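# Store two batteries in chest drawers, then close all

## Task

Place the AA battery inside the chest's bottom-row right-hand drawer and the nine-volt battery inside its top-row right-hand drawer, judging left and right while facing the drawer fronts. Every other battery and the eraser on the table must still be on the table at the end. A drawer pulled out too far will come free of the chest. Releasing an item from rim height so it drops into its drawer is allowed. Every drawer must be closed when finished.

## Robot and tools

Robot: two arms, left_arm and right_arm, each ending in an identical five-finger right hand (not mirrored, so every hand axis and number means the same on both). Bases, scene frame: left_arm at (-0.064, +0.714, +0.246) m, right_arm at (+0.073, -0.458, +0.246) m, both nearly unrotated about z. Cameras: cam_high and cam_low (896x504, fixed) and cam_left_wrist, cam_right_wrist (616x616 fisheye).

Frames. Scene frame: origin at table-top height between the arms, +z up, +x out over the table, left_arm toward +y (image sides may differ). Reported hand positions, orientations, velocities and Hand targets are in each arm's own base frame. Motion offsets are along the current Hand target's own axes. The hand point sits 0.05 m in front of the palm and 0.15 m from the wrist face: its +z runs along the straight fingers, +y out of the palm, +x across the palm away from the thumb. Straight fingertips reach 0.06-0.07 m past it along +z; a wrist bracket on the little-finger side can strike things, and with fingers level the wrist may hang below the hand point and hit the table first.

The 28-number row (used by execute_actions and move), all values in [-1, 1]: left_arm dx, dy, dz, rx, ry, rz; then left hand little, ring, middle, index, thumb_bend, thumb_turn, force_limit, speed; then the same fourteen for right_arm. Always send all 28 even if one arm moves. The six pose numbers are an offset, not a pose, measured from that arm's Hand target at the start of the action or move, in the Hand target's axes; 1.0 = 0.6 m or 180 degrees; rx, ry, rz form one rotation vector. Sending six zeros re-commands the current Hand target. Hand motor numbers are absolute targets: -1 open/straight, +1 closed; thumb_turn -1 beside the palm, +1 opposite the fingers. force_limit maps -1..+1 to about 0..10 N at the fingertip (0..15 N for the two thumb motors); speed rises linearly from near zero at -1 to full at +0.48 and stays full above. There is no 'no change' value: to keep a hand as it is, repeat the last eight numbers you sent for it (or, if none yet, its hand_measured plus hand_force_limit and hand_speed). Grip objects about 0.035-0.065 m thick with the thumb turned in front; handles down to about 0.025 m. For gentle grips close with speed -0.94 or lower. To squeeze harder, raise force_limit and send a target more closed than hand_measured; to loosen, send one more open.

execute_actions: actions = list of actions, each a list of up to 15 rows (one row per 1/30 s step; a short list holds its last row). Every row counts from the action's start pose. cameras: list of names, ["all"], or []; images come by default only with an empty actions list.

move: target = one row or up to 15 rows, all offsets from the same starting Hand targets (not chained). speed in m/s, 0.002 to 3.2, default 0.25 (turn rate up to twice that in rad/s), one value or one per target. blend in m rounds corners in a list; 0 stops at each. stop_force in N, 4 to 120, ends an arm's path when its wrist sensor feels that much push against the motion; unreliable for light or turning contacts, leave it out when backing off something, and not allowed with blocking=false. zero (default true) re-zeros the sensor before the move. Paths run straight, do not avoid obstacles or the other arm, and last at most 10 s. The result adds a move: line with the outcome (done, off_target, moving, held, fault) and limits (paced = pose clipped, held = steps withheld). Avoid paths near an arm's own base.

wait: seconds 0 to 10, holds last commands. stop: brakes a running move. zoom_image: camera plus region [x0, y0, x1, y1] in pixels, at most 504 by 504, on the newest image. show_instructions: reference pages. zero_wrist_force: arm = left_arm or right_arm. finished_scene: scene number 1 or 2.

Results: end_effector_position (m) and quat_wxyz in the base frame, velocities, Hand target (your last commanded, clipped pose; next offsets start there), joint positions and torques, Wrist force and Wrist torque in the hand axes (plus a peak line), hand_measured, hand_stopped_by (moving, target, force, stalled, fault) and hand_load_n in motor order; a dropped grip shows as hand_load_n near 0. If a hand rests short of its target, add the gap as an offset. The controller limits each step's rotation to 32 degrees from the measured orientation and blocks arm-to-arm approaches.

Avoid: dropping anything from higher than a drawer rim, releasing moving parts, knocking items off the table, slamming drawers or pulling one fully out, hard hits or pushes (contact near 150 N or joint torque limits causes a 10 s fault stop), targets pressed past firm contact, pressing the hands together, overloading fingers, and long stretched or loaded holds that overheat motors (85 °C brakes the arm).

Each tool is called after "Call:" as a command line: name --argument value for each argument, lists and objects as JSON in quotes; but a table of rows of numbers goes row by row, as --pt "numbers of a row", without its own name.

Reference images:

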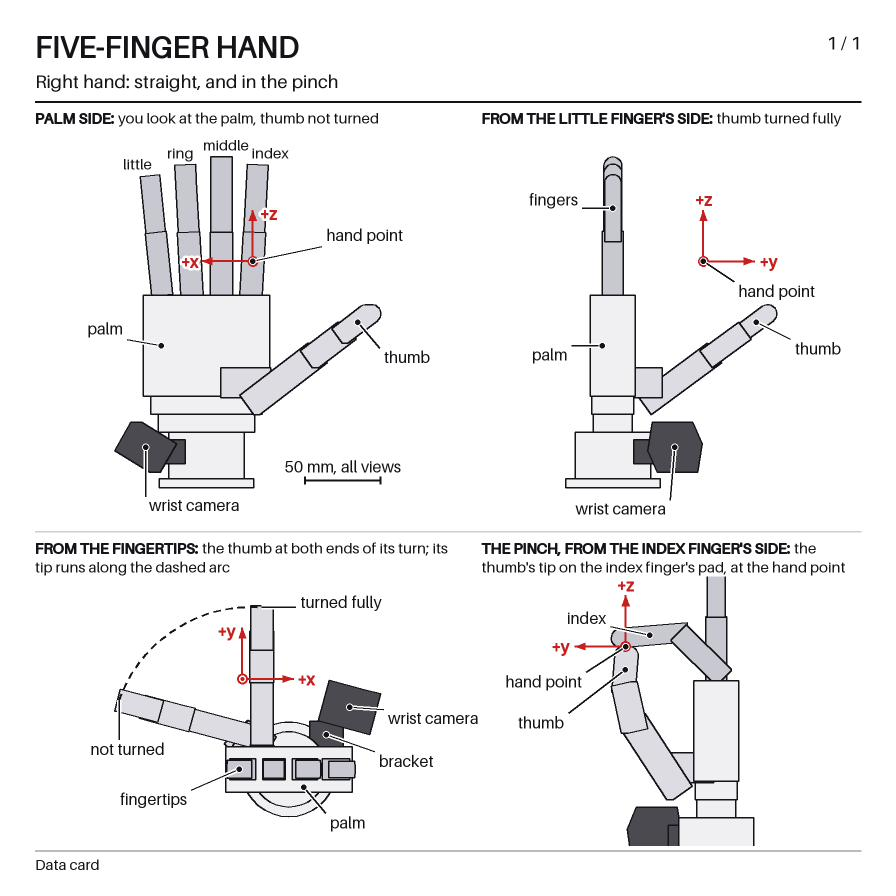

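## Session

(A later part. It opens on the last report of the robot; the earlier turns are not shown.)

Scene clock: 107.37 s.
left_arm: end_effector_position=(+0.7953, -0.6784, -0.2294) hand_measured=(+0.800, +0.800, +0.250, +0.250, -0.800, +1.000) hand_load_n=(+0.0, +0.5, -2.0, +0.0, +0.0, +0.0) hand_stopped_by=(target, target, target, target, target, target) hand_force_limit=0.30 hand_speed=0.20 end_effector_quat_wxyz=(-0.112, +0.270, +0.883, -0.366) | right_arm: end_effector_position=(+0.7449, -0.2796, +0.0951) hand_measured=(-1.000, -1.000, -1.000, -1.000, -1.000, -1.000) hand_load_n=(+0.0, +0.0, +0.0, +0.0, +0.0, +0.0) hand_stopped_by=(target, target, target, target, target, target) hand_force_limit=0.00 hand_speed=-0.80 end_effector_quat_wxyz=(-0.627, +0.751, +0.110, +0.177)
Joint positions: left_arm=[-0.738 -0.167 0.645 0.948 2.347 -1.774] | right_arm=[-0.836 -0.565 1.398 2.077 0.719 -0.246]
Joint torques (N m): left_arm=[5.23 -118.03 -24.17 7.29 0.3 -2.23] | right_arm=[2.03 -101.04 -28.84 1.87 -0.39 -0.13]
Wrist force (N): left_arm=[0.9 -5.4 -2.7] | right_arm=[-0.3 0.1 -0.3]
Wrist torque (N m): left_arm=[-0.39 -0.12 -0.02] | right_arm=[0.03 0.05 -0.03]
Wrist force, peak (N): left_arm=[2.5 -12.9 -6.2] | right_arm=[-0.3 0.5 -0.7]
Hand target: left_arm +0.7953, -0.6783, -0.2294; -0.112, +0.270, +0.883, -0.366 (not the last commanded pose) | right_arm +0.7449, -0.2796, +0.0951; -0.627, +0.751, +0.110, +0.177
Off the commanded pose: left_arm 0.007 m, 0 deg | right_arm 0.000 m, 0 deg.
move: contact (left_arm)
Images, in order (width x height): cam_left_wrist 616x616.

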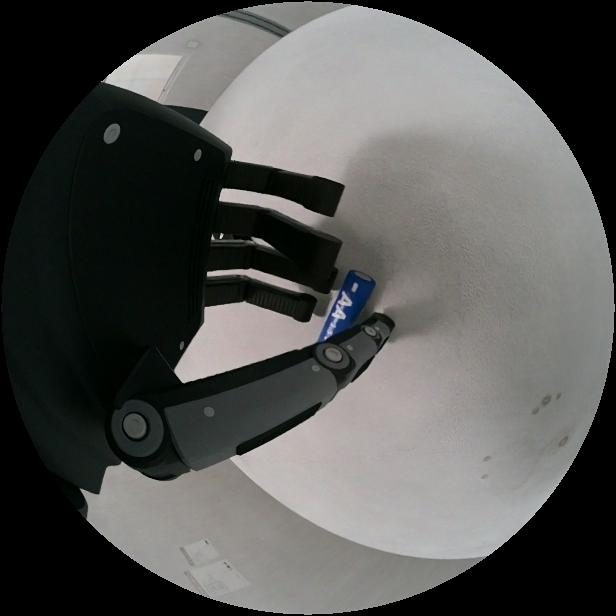

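Call:
move --target '[0,-0.0018,-0.0018,0,0,0,0.8,0.8,0.25,0.25,-0.1,1.0,-0.3,-0.5, 0,0,0,0,0,0,-1,-1,-1,-1,-1,-1,0.0,-0.8]' --cameras '["cam_left_wrist"]' --speed 0.05

Call:
zoom_image --camera "cam_left_wrist" --region '[230, 200, 430, 400]'

Scene clock: 108.90 s.
left_arm: end_effector_position=(+0.7953, -0.6783, -0.2279) hand_measured=(+0.800, +0.800, +0.250, +0.250, -0.522, +1.000) hand_load_n=(+0.5, +0.0, +4.5, +0.0, +6.0, +1.0) hand_stopped_by=(target, target, target, target, force, target) hand_force_limit=-0.30 hand_speed=-0.50 end_effector_quat_wxyz=(-0.112, +0.270, +0.883, -0.366) | right_arm: end_effector_position=(+0.7449, -0.2796, +0.0951) hand_measured=(-1.000, -1.000, -1.000, -1.000, -1.000, -1.000) hand_load_n=(-0.5, +0.0, +0.0, +0.0, +0.0, +0.0) hand_stopped_by=(target, target, target, target, target, target) hand_force_limit=0.00 hand_speed=-0.80 end_effector_quat_wxyz=(-0.627, +0.751, +0.110, +0.177)
Joint positions: left_arm=[-0.738 -0.169 0.646 0.949 2.347 -1.774] | right_arm=[-0.836 -0.565 1.398 2.077 0.719 -0.246]
Joint torques (N m): left_arm=[15.73 -120.93 -25.89 8.12 0.4 -0.59] | right_arm=[3.56 -101.59 -28.38 1.76 -0.6 -0.25]
Wrist force (N): left_arm=[0.6 -2.0 -0.3] | right_arm=[-0.3 0.2 -0.3]
Wrist torque (N m): left_arm=[-0.33 -0.15 0.04] | right_arm=[0.05 0.05 -0.02]
Wrist force, peak (N): left_arm=[1.2 -5.7 -3.0] | right_arm=[-0.6 0.2 -1.0]
Hand target: left_arm +0.7953, -0.6783, -0.2279; -0.112, +0.270, +0.883, -0.366 | right_arm +0.7449, -0.2796, +0.0951; -0.627, +0.751, +0.110, +0.177
Off the commanded pose: left_arm 0.000 m, 0 deg | right_arm 0.000 m, 0 deg.
move: done
Images, in order (width x height): cam_left_wrist 616x616.

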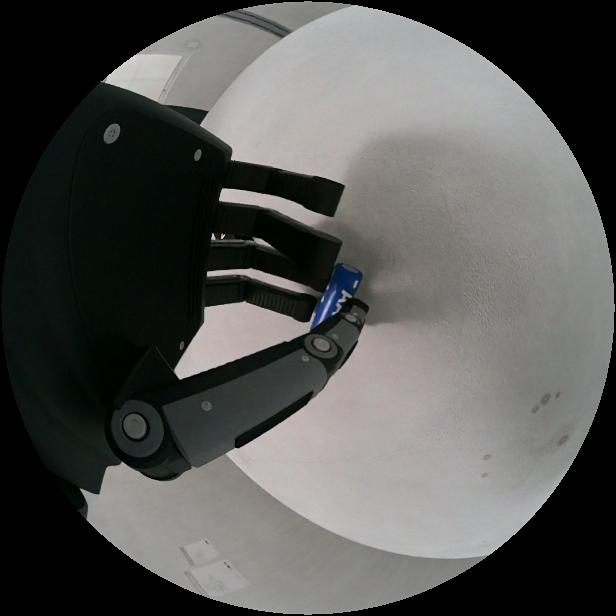

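Scaled by 2.520 from the camera's 616x616 image, which has a finer 880x880 frame.

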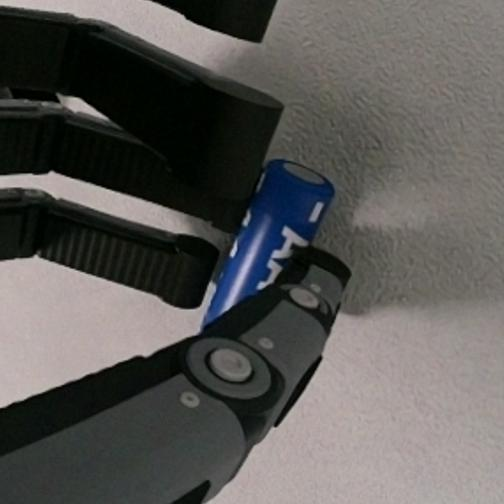

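Call:
move --target '[0,0,0,0,0,0,0.8,0.8,0.25,0.6,-0.1,1.0,-0.4,-0.7, 0,0,0,0,0,0,-1,-1,-1,-1,-1,-1,0.0,-0.8]' --cameras '[]' --speed 0.05

Call:
move --target '[0,-0.059,-0.059,0,0,0,0.8,0.8,0.25,0.6,-0.1,1.0,-0.4,-0.7, 0,0,0,0,0,0,-1,-1,-1,-1,-1,-1,0.0,-0.8]' --cameras '["cam_left_wrist"]' --speed 0.1

Call:
zoom_image --camera "cam_left_wrist" --region '[230, 200, 430, 400]'

Scene clock: 110.57 s.
left_arm: end_effector_position=(+0.7953, -0.6783, -0.2279) hand_measured=(+0.800, +0.800, +0.250, +0.600, -0.522, +1.000) hand_load_n=(+0.0, +0.0, +4.5, +0.0, +6.0, +0.5) hand_stopped_by=(target, target, target, target, force, target) hand_force_limit=-0.40 hand_speed=-0.70 end_effector_quat_wxyz=(-0.112, +0.270, +0.883, -0.366) | right_arm: end_effector_position=(+0.7449, -0.2796, +0.0951) hand_measured=(-1.000, -1.000, -1.000, -1.000, -1.000, -1.000) hand_load_n=(+0.0, +0.0, +0.0, -0.5, +0.0, -0.5) hand_stopped_by=(target, target, target, target, target, target) hand_force_limit=0.00 hand_speed=-0.80 end_effector_quat_wxyz=(-0.627, +0.751, +0.110, +0.177)
Joint positions: left_arm=[-0.738 -0.169 0.646 0.949 2.347 -1.774] | right_arm=[-0.836 -0.565 1.398 2.077 0.719 -0.246]
Joint torques (N m): left_arm=[10.15 -118.38 -26.67 7.53 1.32 0.97] | right_arm=[4.63 -102.59 -29.64 1.75 -0.52 -0.06]
Wrist force (N): left_arm=[0.8 -2.0 -0.2] | right_arm=[-0.3 0.3 -0.6]
Wrist torque (N m): left_arm=[-0.33 -0.18 0.05] | right_arm=[0.09 0.05 -0.02]
Wrist force, peak (N): left_arm=[0.9 -2.5 -0.3] | right_arm=[-0.8 -0.3 -0.5]
Hand target: left_arm +0.7953, -0.6783, -0.2279; -0.112, +0.270, +0.883, -0.366 | right_arm +0.7449, -0.2796, +0.0951; -0.627, +0.751, +0.110, +0.177
Off the commanded pose: left_arm 0.000 m, 0 deg | right_arm 0.000 m, 0 deg.
move: done
No camera images: "cameras" was empty.

Scene clock: 111.47 s.
left_arm: end_effector_position=(+0.7953, -0.6783, -0.1779) hand_measured=(+0.800, +0.800, +0.250, +0.600, -0.522, +1.000) hand_load_n=(+0.0, +0.0, +4.5, +0.0, +5.5, +1.0) hand_stopped_by=(target, target, target, target, force, target) hand_force_limit=-0.40 hand_speed=-0.70 end_effector_quat_wxyz=(-0.112, +0.270, +0.883, -0.366) | right_arm: end_effector_position=(+0.7449, -0.2796, +0.0951) hand_measured=(-1.000, -1.000, -1.000, -1.000, -1.000, -1.000) hand_load_n=(+0.0, +0.0, +0.0, +0.0, +0.0, -0.5) hand_stopped_by=(target, target, target, target, target, target) hand_force_limit=0.00 hand_speed=-0.80 end_effector_quat_wxyz=(-0.627, +0.751, +0.110, +0.177)
Joint positions: left_arm=[-0.738 -0.228 0.678 0.977 2.347 -1.774] | right_arm=[-0.836 -0.565 1.398 2.077 0.719 -0.246]
Joint torques (N m): left_arm=[17.85 -125.28 -25.93 7.96 2.89 0.84] | right_arm=[4.52 -103 -29.58 2.08 -0.65 -0.1]
Wrist force (N): left_arm=[0.7 -2.1 0.1] | right_arm=[-0.1 0.6 -0.8]
Wrist torque (N m): left_arm=[-0.41 -0.16 0.05] | right_arm=[0.15 0.03 0.00]
Wrist force, peak (N): left_arm=[0.8 -3.2 -0.9] | right_arm=[-0.7 0.5 -0.6]
Hand target: left_arm +0.7953, -0.6783, -0.1778; -0.112, +0.270, +0.883, -0.366 | right_arm +0.7449, -0.2796, +0.0951; -0.627, +0.751, +0.110, +0.177
Off the commanded pose: left_arm 0.000 m, 0 deg | right_arm 0.000 m, 0 deg.
move: done
Images, in order (width x height): cam_left_wrist 616x616.

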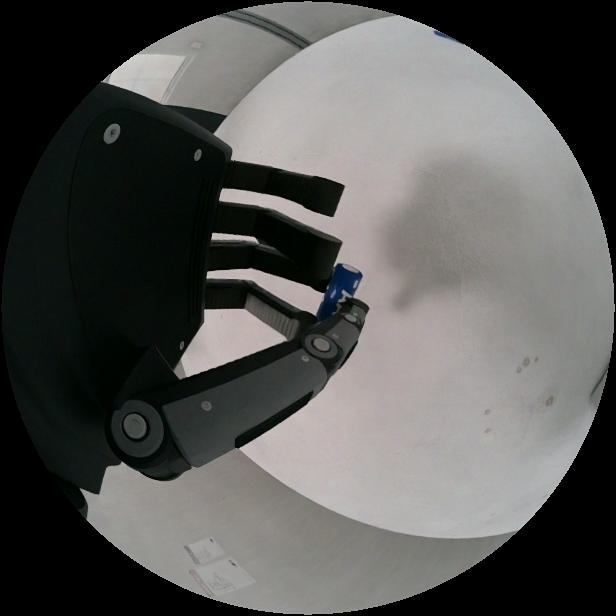

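Scaled by 2.520 from the camera's 616x616 image, which has a finer 880x880 frame.

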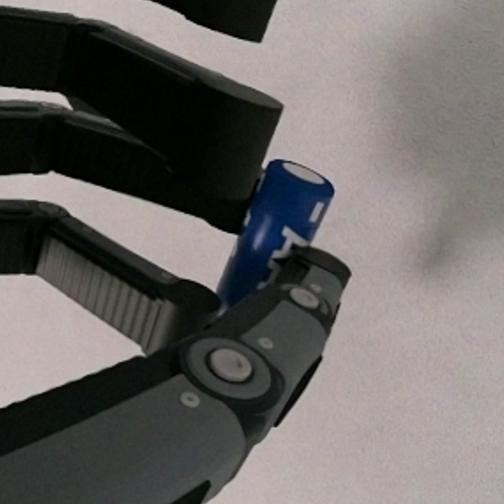

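Call:
move --target '[0.2143,0.1958,-0.4595,-0.25,0.0184,0.0446,0.8,0.8,0.25,0.6,-0.1,1.0,-0.4,-0.7, 0,0,0,0,0,0,-1,-1,-1,-1,-1,-1,0.0,-0.8]' --cameras '["cam_left_wrist","cam_high"]' --speed 0.25

Scene clock: 122.20 s.
left_arm: end_effector_position=(+0.8442, -0.3758, -0.0663) hand_measured=(+0.800, +0.800, +0.250, +0.600, -0.522, +1.000) hand_load_n=(+0.0, +0.0, +4.5, +0.0, +6.0, +1.0) hand_stopped_by=(target, target, target, target, force, target) hand_force_limit=-0.40 hand_speed=-0.70 end_effector_quat_wxyz=(+0.001, +0.362, +0.932, +0.000) | right_arm: end_effector_position=(+0.7449, -0.2796, +0.0951) hand_measured=(-1.000, -1.000, -1.000, -1.000, -1.000, -1.000) hand_load_n=(+0.0, +0.0, +0.0, +0.0, +0.5, -0.5) hand_stopped_by=(target, target, target, target, target, target) hand_force_limit=0.00 hand_speed=-0.80 end_effector_quat_wxyz=(-0.627, +0.751, +0.110, +0.177)
Joint positions: left_arm=[-0.673 -0.595 1.195 0.969 1.57 -1.502] | right_arm=[-0.836 -0.565 1.398 2.077 0.719 -0.246]
Joint torques (N m): left_arm=[16.95 -107.49 -23.31 0.5 -1.98 2.61] | right_arm=[4.58 -102.3 -28.67 1.62 -0.57 -0.03]
Wrist force (N): left_arm=[0.5 -1.2 -0.5] | right_arm=[0.0 0.0 -0.4]
Wrist torque (N m): left_arm=[-0.08 -0.09 0.02] | right_arm=[0.02 0.00 0.00]
Wrist force, peak (N): left_arm=[0.7 -2.5 -0.4] | right_arm=[0.1 0.8 -1.1]
Hand target: left_arm +0.8442, -0.3758, -0.0663; +0.001, +0.362, +0.932, +0.000 | right_arm +0.7449, -0.2796, +0.0951; -0.627, +0.751, +0.110, +0.177
Off the commanded pose: left_arm 0.000 m, 0 deg | right_arm 0.000 m, 0 deg.
move: done
Images, in order (width x height): cam_high 896x504, cam_left_wrist 616x616.

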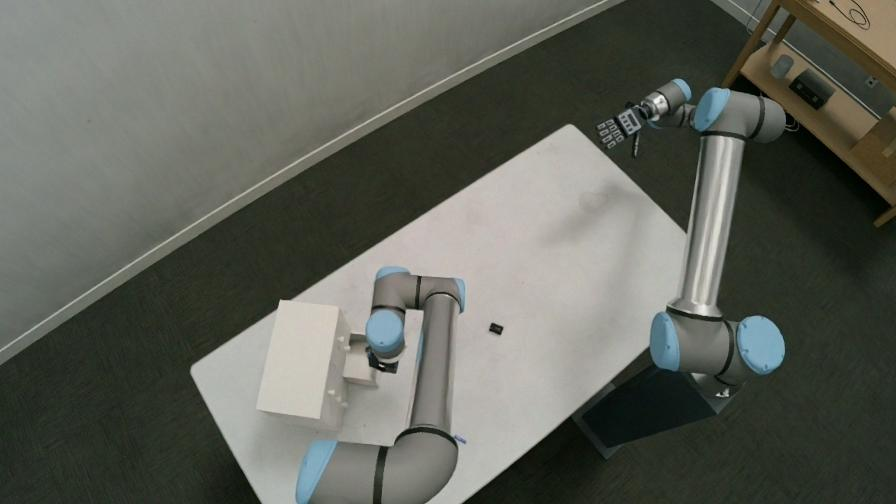

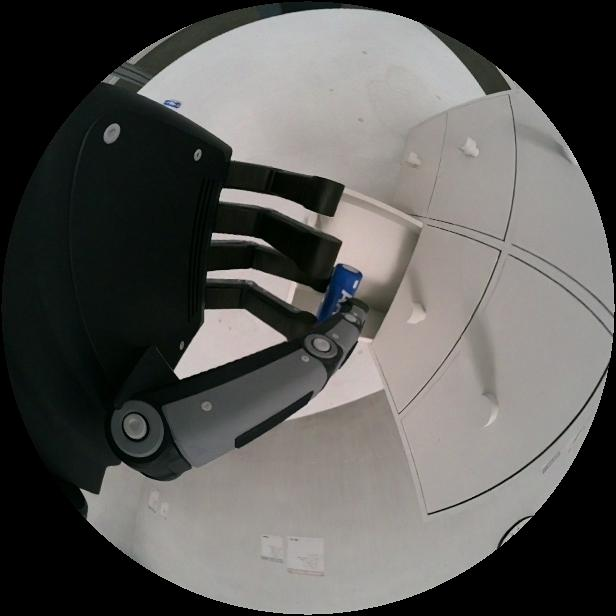

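Call:
move --target '[0,0.084,0.092,0,0,0,0.8,0.8,0.25,0.6,-0.1,1.0,-0.4,-0.7, 0,0,0,0,0,0,-1,-1,-1,-1,-1,-1,0.0,-0.8]' --cameras '["cam_left_wrist"]' --speed 0.15 --stop_force 10

Scene clock: 124.53 s.
left_arm: end_effector_position=(+0.8783, -0.3386, -0.1215) hand_measured=(+0.800, +0.800, +0.250, +0.600, -0.522, +1.000) hand_load_n=(+0.5, +0.0, +5.0, +0.0, +5.5, +1.0) hand_stopped_by=(target, target, target, target, force, target) hand_force_limit=-0.40 hand_speed=-0.70 end_effector_quat_wxyz=(+0.001, +0.362, +0.932, +0.000) | right_arm: end_effector_position=(+0.7449, -0.2796, +0.0951) hand_measured=(-1.000, -1.000, -1.000, -1.000, -1.000, -1.000) hand_load_n=(+0.0, +0.0, +0.0, +0.0, +0.0, +0.0) hand_stopped_by=(target, target, target, target, target, target) hand_force_limit=0.00 hand_speed=-0.80 end_effector_quat_wxyz=(-0.627, +0.751, +0.110, +0.177)
Joint positions: left_arm=[-0.615 -0.516 1.148 0.938 1.57 -1.444] | right_arm=[-0.836 -0.565 1.398 2.077 0.719 -0.246]
Joint torques (N m): left_arm=[14.65 -88.04 -44.17 0.67 2.12 2.38] | right_arm=[2.79 -102.38 -28.41 1.44 -0.59 0.18]
Wrist force (N): left_arm=[0.5 -1.2 -0.3] | right_arm=[-0.5 0.1 -0.5]
Wrist torque (N m): left_arm=[-0.12 -0.13 -0.03] | right_arm=[0.06 0.08 -0.03]
Wrist force, peak (N): left_arm=[0.3 -2.2 -1.7] | right_arm=[-0.1 0.2 -1.3]
Hand target: left_arm +0.8783, -0.3386, -0.1215; +0.001, +0.362, +0.932, +0.000 | right_arm +0.7449, -0.2796, +0.0951; -0.627, +0.751, +0.110, +0.177
Off the commanded pose: left_arm 0.000 m, 0 deg | right_arm 0.000 m, 0 deg.
move: done
Images, in order (width x height): cam_left_wrist 616x616.

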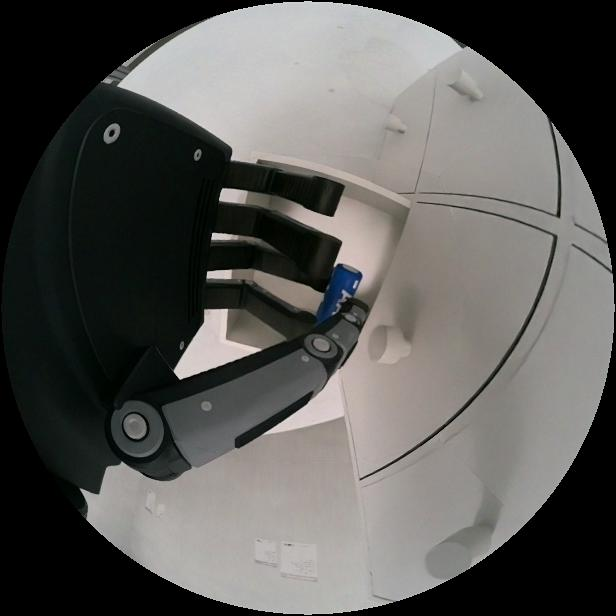

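Call:
move --target '[0,0.0,0.03,0,0,0,0.8,0.8,0.25,0.6,-0.1,1.0,-0.4,-0.7, 0,0,0,0,0,0,-1,-1,-1,-1,-1,-1,0.0,-0.8]' --cameras '[]' --speed 0.05 --stop_force 5

Scene clock: 128.37 s.
left_arm: end_effector_position=(+0.8783, -0.3386, -0.1395) hand_measured=(+0.800, +0.800, +0.250, +0.600, -0.522, +1.000) hand_load_n=(+0.5, +0.0, +4.5, +0.0, +6.0, +1.0) hand_stopped_by=(target, target, target, target, force, target) hand_force_limit=-0.40 hand_speed=-0.70 end_effector_quat_wxyz=(+0.001, +0.362, +0.932, +0.000) | right_arm: end_effector_position=(+0.7449, -0.2796, +0.0951) hand_measured=(-1.000, -1.000, -1.000, -1.000, -1.000, -1.000) hand_load_n=(+0.0, +0.0, +0.0, +0.0, +0.0, +0.0) hand_stopped_by=(target, target, target, target, target, target) hand_force_limit=0.00 hand_speed=-0.80 end_effector_quat_wxyz=(-0.627, +0.751, +0.110, +0.177)
Joint positions: left_arm=[-0.615 -0.497 1.145 0.921 1.57 -1.444] | right_arm=[-0.836 -0.565 1.398 2.077 0.719 -0.246]
Joint torques (N m): left_arm=[15.08 -92.51 -44.76 0.7 2.19 2.08] | right_arm=[2.58 -102.42 -28.96 1.52 -0.24 -0.02]
Wrist force (N): left_arm=[0.7 -1.4 -0.4] | right_arm=[-0.1 0.7 -0.9]
Wrist torque (N m): left_arm=[-0.13 -0.16 -0.03] | right_arm=[0.16 0.03 0.00]
Wrist force, peak (N): left_arm=[0.7 -1.7 -0.5] | right_arm=[-0.1 0.7 -0.9]
Hand target: left_arm +0.8783, -0.3386, -0.1395; +0.001, +0.362, +0.932, +0.000 | right_arm +0.7449, -0.2796, +0.0951; -0.627, +0.751, +0.110, +0.177
Off the commanded pose: left_arm 0.000 m, 0 deg | right_arm 0.000 m, 0 deg.
move: done
No camera images: "cameras" was empty.

Call:
move --target '[0,0.0,0.022,0,0,0,0.8,0.8,0.25,0.6,-0.1,1.0,-0.4,-0.7, 0,0,0,0,0,0,-1,-1,-1,-1,-1,-1,0.0,-0.8]' --cameras '["cam_left_wrist"]' --speed 0.04 --stop_force 5

Scene clock: 130.17 s.
left_arm: end_effector_position=(+0.8784, -0.3386, -0.1443) hand_measured=(+0.800, +0.800, +0.250, +0.600, -0.522, +1.000) hand_load_n=(+0.0, +0.0, +4.5, +0.0, +6.0, +1.0) hand_stopped_by=(target, target, target, target, force, target) hand_force_limit=-0.40 hand_speed=-0.70 end_effector_quat_wxyz=(+0.001, +0.362, +0.932, +0.000) | right_arm: end_effector_position=(+0.7449, -0.2796, +0.0951) hand_measured=(-1.000, -1.000, -1.000, -1.000, -1.000, -1.000) hand_load_n=(+0.0, +0.0, +0.0, +0.0, +0.0, +0.0) hand_stopped_by=(target, target, target, target, target, target) hand_force_limit=0.00 hand_speed=-0.80 end_effector_quat_wxyz=(-0.627, +0.751, +0.110, +0.177)
Joint positions: left_arm=[-0.615 -0.492 1.144 0.917 1.57 -1.444] | right_arm=[-0.836 -0.565 1.398 2.077 0.719 -0.246]
Joint torques (N m): left_arm=[1.4 -107.91 -21.1 8.13 1.51 1.96] | right_arm=[3.84 -102.53 -29.12 1.28 -0.21 -0.05]
Wrist force (N): left_arm=[0.2 -0.2 -1.0] | right_arm=[-0.3 0.4 -0.6]
Wrist torque (N m): left_arm=[-0.10 -0.14 -0.03] | right_arm=[0.10 0.06 -0.01]
Wrist force, peak (N): left_arm=[0.4 2.6 -11.5] | right_arm=[-0.6 -0.5 -0.6]
Hand target: left_arm +0.8783, -0.3386, -0.1443; +0.001, +0.362, +0.932, +0.000 (not the last commanded pose) | right_arm +0.7449, -0.2796, +0.0951; -0.627, +0.751, +0.110, +0.177
Off the commanded pose: left_arm 0.008 m, 0 deg | right_arm 0.000 m, 0 deg.
move: contact (left_arm)
Images, in order (width x height): cam_left_wrist 616x616.

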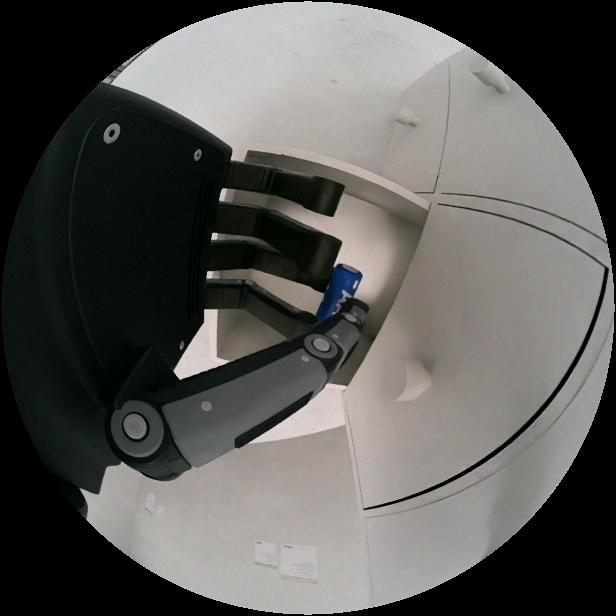

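Call:
move --target '[0,0.0,-0.005,0,0,0,0.8,0.8,0.25,0.6,-0.7,1.0,-0.4,0.2, 0,0,0,0,0,0,-1,-1,-1,-1,-1,-1,0.0,-0.8]' --cameras '["cam_left_wrist"]'

Scene clock: 131.70 s.
left_arm: end_effector_position=(+0.8783, -0.3386, -0.1413) hand_measured=(+0.800, +0.800, +0.250, +0.600, -0.700, +1.000) hand_load_n=(+0.0, +0.0, +0.0, +0.0, +0.0, +0.0) hand_stopped_by=(target, target, target, target, target, target) hand_force_limit=-0.40 hand_speed=0.20 end_effector_quat_wxyz=(+0.001, +0.362, +0.932, +0.000) | right_arm: end_effector_position=(+0.7449, -0.2796, +0.0951) hand_measured=(-1.000, -1.000, -1.000, -1.000, -1.000, -1.000) hand_load_n=(+0.0, +0.0, +0.0, +0.0, +0.0, +0.0) hand_stopped_by=(target, target, target, target, target, target) hand_force_limit=0.00 hand_speed=-0.80 end_effector_quat_wxyz=(-0.627, +0.751, +0.110, +0.177)
Joint positions: left_arm=[-0.615 -0.495 1.145 0.92 1.57 -1.444] | right_arm=[-0.836 -0.565 1.398 2.077 0.719 -0.246]
Joint torques (N m): left_arm=[-14.57 -109.9 -21.75 8.03 1.93 1.48] | right_arm=[3.42 -102.95 -29.09 1.46 -0.83 0]
Wrist force (N): left_arm=[0.6 -1.3 -0.5] | right_arm=[0.0 0.2 -0.6]
Wrist torque (N m): left_arm=[-0.13 -0.16 -0.02] | right_arm=[0.07 0.02 0.00]
Wrist force, peak (N): left_arm=[0.5 -1.8 -0.8] | right_arm=[-0.5 0.3 -0.9]
Hand target: left_arm +0.8783, -0.3386, -0.1413; +0.001, +0.362, +0.932, +0.000 | right_arm +0.7449, -0.2796, +0.0951; -0.627, +0.751, +0.110, +0.177
Off the commanded pose: left_arm 0.000 m, 0 deg | right_arm 0.000 m, 0 deg.
move: done
Images, in order (width x height): cam_left_wrist 616x616.

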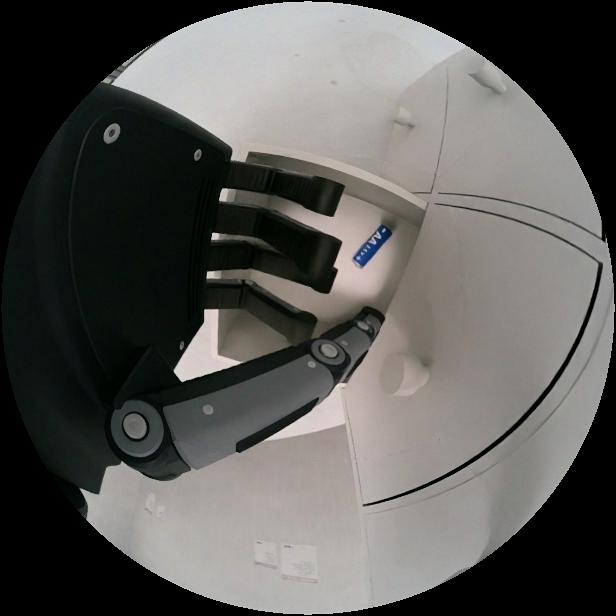

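Call:
move --pt "0 0 -0.1167 0 0 0 0.8 0.8 0.25 0.6 -0.7 1.0 -0.4 0.2 0 0 0 0 0 0 -1 -1 -1 -1 -1 -1 0.0 -0.8" --pt "0 -0.1667 -0.1167 0 0 0 0.8 0.8 0.25 0.6 -0.7 1.0 -0.4 0.2 0 0 0 0 0 0 -1 -1 -1 -1 -1 -1 0.0 -0.8" --pt "0 -0.1667 0.09 0 0 0 0.8 0.8 0.1 0.1 0.0 1.0 0.0 0.2 0 0 0 0 0 0 -1 -1 -1 -1 -1 -1 0.0 -0.8" --cameras '["cam_left_wrist"]' --blend '[0.03,0,0]'

Scene clock: 137.07 s.
left_arm: end_effector_position=(+0.8109, -0.4124, -0.1953) hand_measured=(+0.800, +0.800, +0.100, +0.100, +0.000, +1.000) hand_load_n=(+0.0, +0.0, +0.0, +0.0, +0.0, +0.0) hand_stopped_by=(target, target, target, target, target, target) hand_force_limit=0.00 hand_speed=0.20 end_effector_quat_wxyz=(+0.001, +0.362, +0.932, +0.000) | right_arm: end_effector_position=(+0.7449, -0.2796, +0.0951) hand_measured=(-1.000, -1.000, -1.000, -1.000, -1.000, -1.000) hand_load_n=(+0.0, +0.0, +0.0, +0.0, +0.0, +0.0) hand_stopped_by=(target, target, target, target, target, target) hand_force_limit=0.00 hand_speed=-0.80 end_effector_quat_wxyz=(-0.627, +0.751, +0.110, +0.177)
Joint positions: left_arm=[-0.731 -0.47 1.213 0.827 1.57 -1.56] | right_arm=[-0.836 -0.565 1.398 2.077 0.719 -0.246]
Joint torques (N m): left_arm=[13.25 -89.13 -40.24 0.36 -0.33 1.79] | right_arm=[2.66 -101.04 -29.2 1.35 -0.69 0.3]
Wrist force (N): left_arm=[0.3 -1.2 -0.5] | right_arm=[-0.2 -0.2 -0.3]
Wrist torque (N m): left_arm=[-0.10 -0.07 0.13] | right_arm=[-0.02 0.03 -0.03]
Wrist force, peak (N): left_arm=[0.6 -4.2 1.5] | right_arm=[-0.5 0.1 -1.1]
Hand target: left_arm +0.8109, -0.4124, -0.1953; +0.001, +0.362, +0.932, +0.000 | right_arm +0.7449, -0.2796, +0.0951; -0.627, +0.751, +0.110, +0.177
Off the commanded pose: left_arm 0.000 m, 0 deg | right_arm 0.000 m, 0 deg.
move: done
Images, in order (width x height): cam_left_wrist 616x616.

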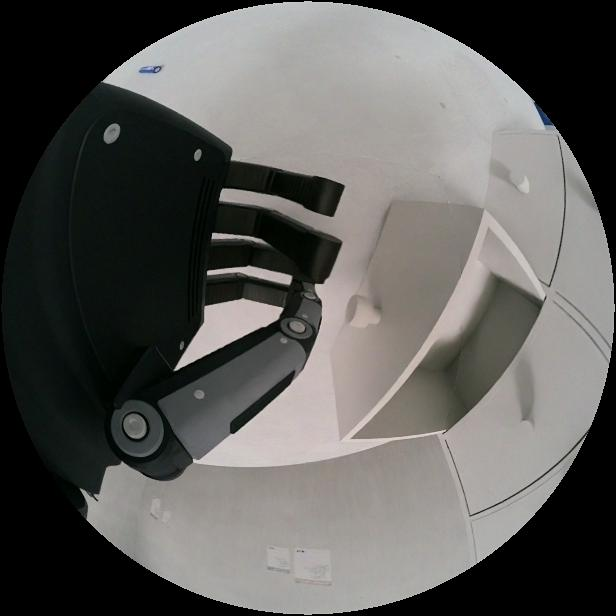

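Call:
move --target '[0,0.2167,0,0,0,0,0.8,0.8,0.1,0.1,0.0,1.0,0.0,0.2, 0,0,0,0,0,0,-1,-1,-1,-1,-1,-1,0.0,-0.8]' --cameras '["cam_left_wrist","cam_high"]' --speed 0.08 --stop_force 8

Scene clock: 140.43 s.
left_arm: end_effector_position=(+0.8987, -0.3165, -0.1953) hand_measured=(+0.800, +0.800, +0.100, +0.100, +0.000, +1.000) hand_load_n=(+0.0, +0.0, +0.0, +0.0, -0.5, +0.0) hand_stopped_by=(target, target, target, target, target, target) hand_force_limit=0.00 hand_speed=0.20 end_effector_quat_wxyz=(+0.001, +0.362, +0.932, +0.000) | right_arm: end_effector_position=(+0.7449, -0.2796, +0.0951) hand_measured=(-1.000, -1.000, -1.000, -1.000, -1.000, -1.000) hand_load_n=(+0.0, -0.5, +0.0, +0.0, +0.0, +0.0) hand_stopped_by=(target, target, target, target, target, target) hand_force_limit=0.00 hand_speed=-0.80 end_effector_quat_wxyz=(-0.627, +0.751, +0.110, +0.177)
Joint positions: left_arm=[-0.581 -0.42 1.099 0.891 1.57 -1.411] | right_arm=[-0.836 -0.565 1.398 2.077 0.719 -0.246]
Joint torques (N m): left_arm=[15.21 -89.81 -43.94 7.57 1.75 2.08] | right_arm=[3.66 -104.02 -29.71 1.22 -0.37 -0.02]
Wrist force (N): left_arm=[0.5 -2.8 -1.7] | right_arm=[-0.4 0.5 -0.3]
Wrist torque (N m): left_arm=[-0.17 -0.09 -0.07] | right_arm=[0.09 0.06 -0.02]
Wrist force, peak (N): left_arm=[-0.1 -6.3 -3.8] | right_arm=[-0.5 0.4 -0.9]
Hand target: left_arm +0.8987, -0.3165, -0.1953; +0.001, +0.362, +0.932, +0.000 | right_arm +0.7449, -0.2796, +0.0951; -0.627, +0.751, +0.110, +0.177
Off the commanded pose: left_arm 0.000 m, 0 deg | right_arm 0.000 m, 0 deg.
move: done
Images, in order (width x height): cam_high 896x504, cam_left_wrist 616x616.

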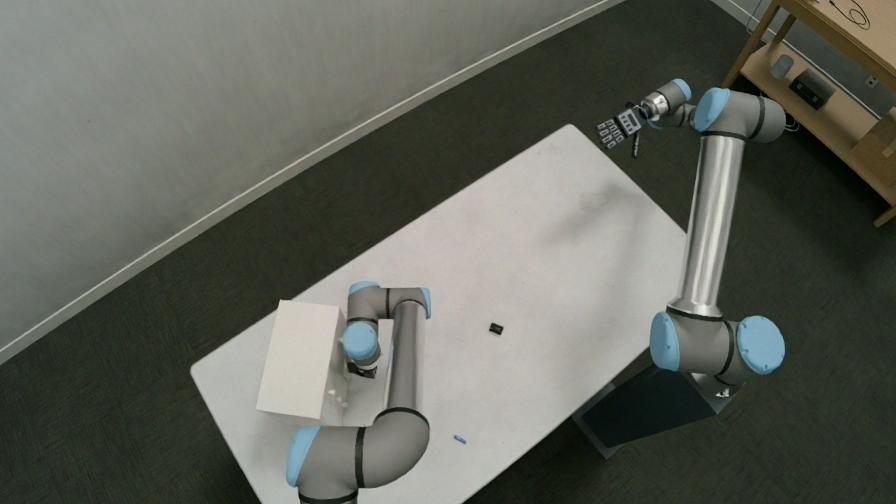

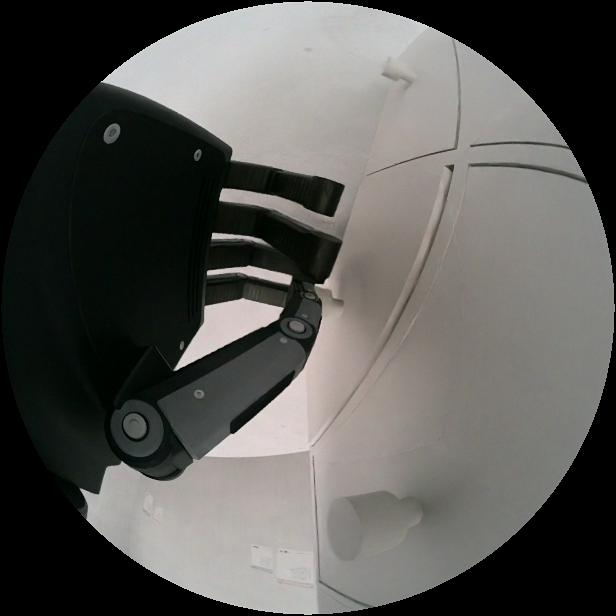

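Call:
move --target '[0,0.02,0,0,0,0,0.8,0.8,0.1,0.1,0.0,1.0,0.0,0.2, 0,0,0,0,0,0,-1,-1,-1,-1,-1,-1,0.0,-0.8]' --cameras '["cam_left_wrist"]' --speed 0.03 --stop_force 10

Scene clock: 142.63 s.
left_arm: end_effector_position=(+0.9018, -0.3131, -0.1952) hand_measured=(+0.800, +0.800, +0.100, +0.100, +0.000, +1.000) hand_load_n=(+0.0, +0.0, +0.0, +0.0, +0.0, +0.5) hand_stopped_by=(target, target, target, target, target, target) hand_force_limit=0.00 hand_speed=0.20 end_effector_quat_wxyz=(+0.001, +0.362, +0.932, +0.000) | right_arm: end_effector_position=(+0.7449, -0.2796, +0.0951) hand_measured=(-1.000, -1.000, -1.000, -1.000, -1.000, -1.000) hand_load_n=(+0.0, +0.0, +0.0, +0.0, +0.0, +0.0) hand_stopped_by=(target, target, target, target, target, target) hand_force_limit=0.00 hand_speed=-0.80 end_effector_quat_wxyz=(-0.627, +0.751, +0.110, +0.177)
Joint positions: left_arm=[-0.576 -0.418 1.093 0.894 1.57 -1.405] | right_arm=[-0.836 -0.565 1.398 2.077 0.719 -0.246]
Joint torques (N m): left_arm=[-14.51 -109.96 -19.84 0.27 -1.02 -3.27] | right_arm=[3.85 -104.74 -29.82 1.17 -0.61 -0.17]
Wrist force (N): left_arm=[0.0 -1.3 -0.7] | right_arm=[0.1 0.2 -0.3]
Wrist torque (N m): left_arm=[-0.12 -0.03 0.01] | right_arm=[0.05 -0.01 0.00]
Wrist force, peak (N): left_arm=[0.6 -14.8 -10.0] | right_arm=[-0.8 0.2 -0.7]
Hand target: left_arm +0.9018, -0.3131, -0.1952; +0.001, +0.362, +0.932, +0.000 (not the last commanded pose) | right_arm +0.7449, -0.2796, +0.0951; -0.627, +0.751, +0.110, +0.177
Off the commanded pose: left_arm 0.007 m, 0 deg | right_arm 0.000 m, 0 deg.
move: contact (left_arm)
Images, in order (width x height): cam_left_wrist 616x616.

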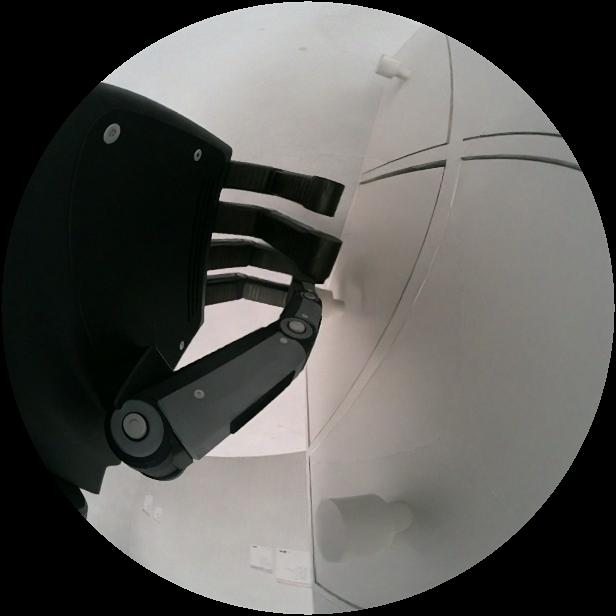

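Call:
zoom_image --camera "cam_left_wrist" --region '[300, 100, 500, 300]'

Scaled by 2.520 from the camera's 616x616 image, which has a finer 880x880 frame.

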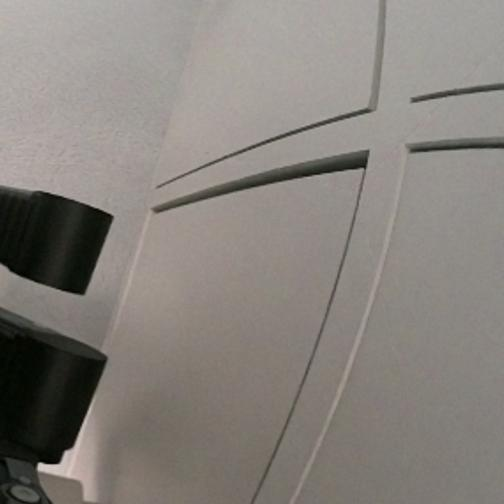

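Call:
move --pt "0.005 -0.08 0.0 0 0 0 0.8 0.8 0.1 0.1 0.0 1.0 0.0 0.2 0 0 0 0 0 0 -1 -1 -1 -1 -1 -1 0.0 -0.8" --pt "0.005 -0.071 -0.359 0 0 0 0.5 0.5 -0.25 -0.4 0.0 1.0 0.0 0.2 0 0 0 0 0 0 -1 -1 -1 -1 -1 -1 0.0 -0.8" --cameras '["cam_left_wrist"]'

Call:
zoom_image --camera "cam_left_wrist" --region '[260, 200, 460, 400]'

Scene clock: 148.60 s.
left_arm: end_effector_position=(+0.8705, -0.3424, +0.0201) hand_measured=(+0.500, +0.500, -0.250, -0.400, +0.000, +1.000) hand_load_n=(+0.5, +0.0, +0.0, +0.0, -0.5, +0.0) hand_stopped_by=(target, target, target, target, target, target) hand_force_limit=0.00 hand_speed=0.20 end_effector_quat_wxyz=(+0.001, +0.362, +0.932, +0.000) | right_arm: end_effector_position=(+0.7449, -0.2796, +0.0951) hand_measured=(-1.000, -1.000, -1.000, -1.000, -1.000, -1.000) hand_load_n=(+0.0, +0.0, +0.0, +0.0, +0.0, +0.0) hand_stopped_by=(target, target, target, target, target, target) hand_force_limit=0.00 hand_speed=-0.80 end_effector_quat_wxyz=(-0.627, +0.751, +0.110, +0.177)
Joint positions: left_arm=[-0.624 -0.66 1.149 1.08 1.57 -1.453] | right_arm=[-0.836 -0.565 1.398 2.077 0.719 -0.246]
Joint torques (N m): left_arm=[14.81 -110.57 -47.22 7.75 2.22 1.7] | right_arm=[2.74 -104.58 -30.18 1.34 -0.71 0]
Wrist force (N): left_arm=[0.7 -1.4 -0.8] | right_arm=[-0.6 0.1 -0.5]
Wrist torque (N m): left_arm=[-0.15 -0.11 -0.03] | right_arm=[0.05 0.09 -0.04]
Wrist force, peak (N): left_arm=[0.4 -1.6 -2.6] | right_arm=[-0.7 -0.1 -0.9]
Hand target: left_arm +0.8705, -0.3424, +0.0201; +0.001, +0.362, +0.932, +0.000 | right_arm +0.7449, -0.2796, +0.0951; -0.627, +0.751, +0.110, +0.177
Off the commanded pose: left_arm 0.000 m, 0 deg | right_arm 0.000 m, 0 deg.
move: done
Images, in order (width x height): cam_left_wrist 616x616.

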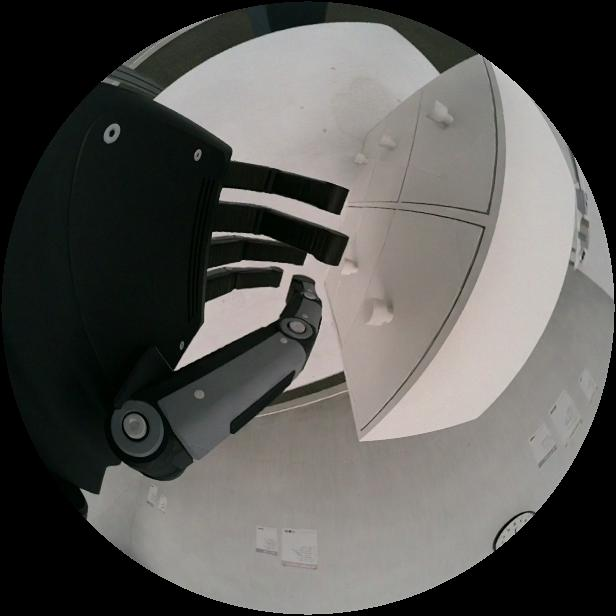

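Scaled by 2.520 from the camera's 616x616 image, which has a finer 880x880 frame.

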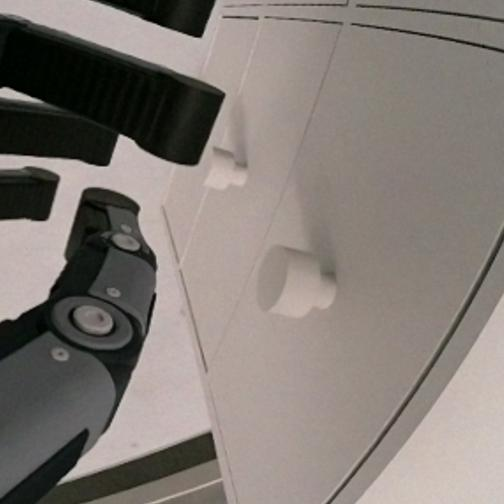

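Call:
move --pt "0 0.0 -0.0108 0 0 0 0.5 0.5 -0.25 -0.4 0.0 1.0 0.0 0.2 0 0 0 0 0 0 -1 -1 -1 -1 -1 -1 0.0 -0.8" --pt "0 0.0833 -0.0108 0 0 0 0.5 0.5 -0.25 -0.4 0.0 1.0 0.0 0.2 0 0 0 0 0 0 -1 -1 -1 -1 -1 -1 0.0 -0.8" --cameras '["cam_left_wrist"]' --speed 0.07 --stop_force 7

Call:
zoom_image --camera "cam_left_wrist" --region '[260, 220, 420, 380]'

Scene clock: 151.87 s.
left_arm: end_effector_position=(+0.9042, -0.3056, +0.0266) hand_measured=(+0.500, +0.500, -0.250, -0.400, +0.000, +1.000) hand_load_n=(+0.0, +0.0, +0.0, +0.0, +0.0, +0.0) hand_stopped_by=(target, target, target, target, target, target) hand_force_limit=0.00 hand_speed=0.20 end_effector_quat_wxyz=(+0.001, +0.362, +0.932, +0.000) | right_arm: end_effector_position=(+0.7449, -0.2796, +0.0951) hand_measured=(-1.000, -1.000, -1.000, -1.000, -1.000, -1.000) hand_load_n=(+0.0, +0.0, +0.0, +0.0, +0.0, +0.0) hand_stopped_by=(target, target, target, target, target, target) hand_force_limit=0.00 hand_speed=-0.80 end_effector_quat_wxyz=(-0.627, +0.751, +0.110, +0.177)
Joint positions: left_arm=[-0.567 -0.638 1.093 1.114 1.57 -1.397] | right_arm=[-0.836 -0.565 1.398 2.077 0.719 -0.246]
Joint torques (N m): left_arm=[17.44 -89.74 -47.66 7.99 2.18 2.02] | right_arm=[4.39 -104.01 -30.94 1.61 -0.55 0.18]
Wrist force (N): left_arm=[0.4 -1.6 -0.8] | right_arm=[-0.7 0.1 -0.1]
Wrist torque (N m): left_arm=[-0.17 -0.09 -0.05] | right_arm=[0.03 0.10 -0.05]
Wrist force, peak (N): left_arm=[0.5 -2.3 -1.0] | right_arm=[-0.8 0.2 -1.0]
Hand target: left_arm +0.9042, -0.3056, +0.0266; +0.001, +0.362, +0.932, +0.000 | right_arm +0.7449, -0.2796, +0.0951; -0.627, +0.751, +0.110, +0.177
Off the commanded pose: left_arm 0.000 m, 0 deg | right_arm 0.000 m, 0 deg.
move: done
Images, in order (width x height): cam_left_wrist 616x616.

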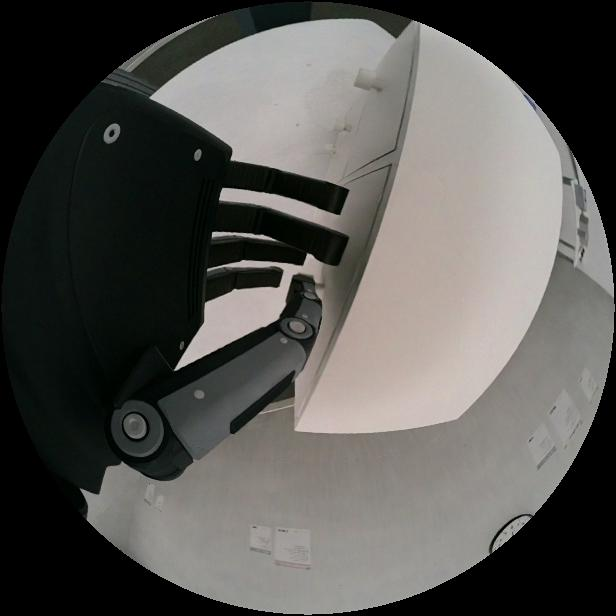

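Scaled by 3.150 from the camera's 616x616 image, which has a finer 880x880 frame.

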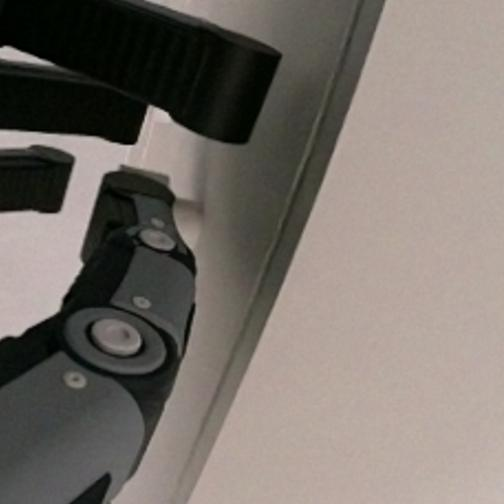

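Call:
move --target '[0,0,0,0,0,0,0.5,0.5,0.4,0.4,0.03,1.0,0.3,-0.6, 0,0,0,0,0,0,-1,-1,-1,-1,-1,-1,0.0,-0.8]' --cameras '[]'

Scene clock: 153.23 s.
left_arm: end_effector_position=(+0.9042, -0.3056, +0.0266) hand_measured=(+0.500, +0.500, +0.244, -0.114, +0.030, +1.000) hand_load_n=(+0.0, +0.0, +11.0, +8.5, +1.0, +0.0) hand_stopped_by=(target, target, force, force, target, target) hand_force_limit=0.30 hand_speed=-0.60 end_effector_quat_wxyz=(+0.001, +0.362, +0.932, +0.000) | right_arm: end_effector_position=(+0.7449, -0.2796, +0.0951) hand_measured=(-1.000, -1.000, -1.000, -1.000, -1.000, -1.000) hand_load_n=(+0.0, +0.0, +0.0, +0.0, +0.0, +0.0) hand_stopped_by=(target, target, target, target, target, target) hand_force_limit=0.00 hand_speed=-0.80 end_effector_quat_wxyz=(-0.627, +0.751, +0.110, +0.177)
Joint positions: left_arm=[-0.567 -0.638 1.093 1.114 1.57 -1.397] | right_arm=[-0.836 -0.565 1.398 2.077 0.719 -0.246]
Joint torques (N m): left_arm=[17.42 -105.53 -46.21 5.97 -2.58 1.24] | right_arm=[4.77 -102.92 -30.56 1.35 -0.33 0.31]
Wrist force (N): left_arm=[-1.2 -5.3 6.3] | right_arm=[-0.2 0.2 -0.8]
Wrist torque (N m): left_arm=[-0.01 -0.13 -0.06] | right_arm=[0.09 0.06 -0.02]
Wrist force, peak (N): left_arm=[-0.3 -7.0 6.5] | right_arm=[-0.5 -0.8 -0.6]
Hand target: left_arm +0.9042, -0.3056, +0.0266; +0.001, +0.362, +0.932, +0.000 | right_arm +0.7449, -0.2796, +0.0951; -0.627, +0.751, +0.110, +0.177
Off the commanded pose: left_arm 0.000 m, 0 deg | right_arm 0.000 m, 0 deg.
move: done
No camera images: "cameras" was empty.

Call:
move --pt "0 0 0.0013 0 0 0 0.5 0.5 0.4 0.4 0.03 1.0 0.3 -0.6 0 0 0 0 0 0 -1 -1 -1 -1 -1 -1 0.0 -0.8" --pt "0 -0.175 0.0013 0 0 0 0.5 0.5 0.4 0.4 0.03 1.0 0.3 -0.6 0 0 0 0 0 0 -1 -1 -1 -1 -1 -1 0.0 -0.8" --cameras '["cam_left_wrist","cam_high"]' --speed 0.1

Scene clock: 156.37 s.
left_arm: end_effector_position=(+0.8334, -0.3829, +0.0258) hand_measured=(+0.500, +0.500, +0.244, -0.112, +0.030, +1.000) hand_load_n=(+0.0, +0.0, +11.0, +0.0, +1.5, +0.0) hand_stopped_by=(target, target, force, force, target, target) hand_force_limit=0.30 hand_speed=-0.60 end_effector_quat_wxyz=(+0.001, +0.362, +0.932, +0.000) | right_arm: end_effector_position=(+0.7449, -0.2796, +0.0951) hand_measured=(-1.000, -1.000, -1.000, -1.000, -1.000, -1.000) hand_load_n=(-0.5, +0.0, +0.0, +0.0, +0.0, +0.0) hand_stopped_by=(target, target, target, target, target, target) hand_force_limit=0.00 hand_speed=-0.80 end_effector_quat_wxyz=(-0.627, +0.751, +0.110, +0.177)
Joint positions: left_arm=[-0.687 -0.689 1.196 1.063 1.57 -1.517] | right_arm=[-0.836 -0.565 1.398 2.077 0.719 -0.246]
Joint torques (N m): left_arm=[-10.97 -103.31 -25.65 0.79 -1.47 -2.88] | right_arm=[4.23 -102.67 -29.25 1.19 -0.36 0.22]
Wrist force (N): left_arm=[0.3 -0.9 -0.6] | right_arm=[-0.5 0.1 -1.0]
Wrist torque (N m): left_arm=[-0.07 -0.04 0.13] | right_arm=[0.08 0.09 -0.04]
Wrist force, peak (N): left_arm=[-1.2 -5.8 6.7] | right_arm=[-0.7 0.1 -0.9]
Hand target: left_arm +0.8333, -0.3830, +0.0258; +0.001, +0.362, +0.932, +0.000 | right_arm +0.7449, -0.2796, +0.0951; -0.627, +0.751, +0.110, +0.177
Off the commanded pose: left_arm 0.000 m, 0 deg | right_arm 0.000 m, 0 deg.
move: done
Images, in order (width x height): cam_high 896x504, cam_left_wrist 616x616.

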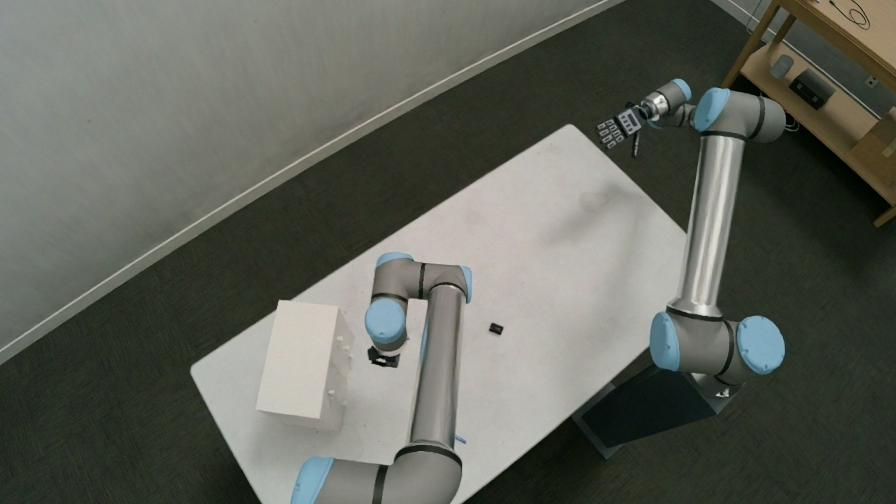

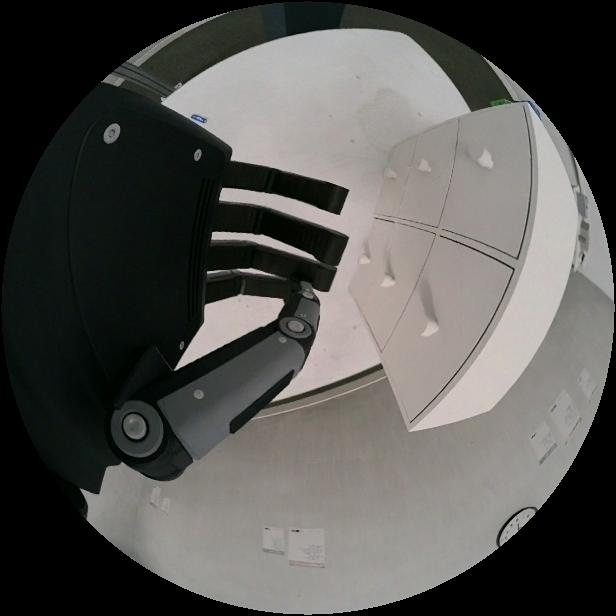

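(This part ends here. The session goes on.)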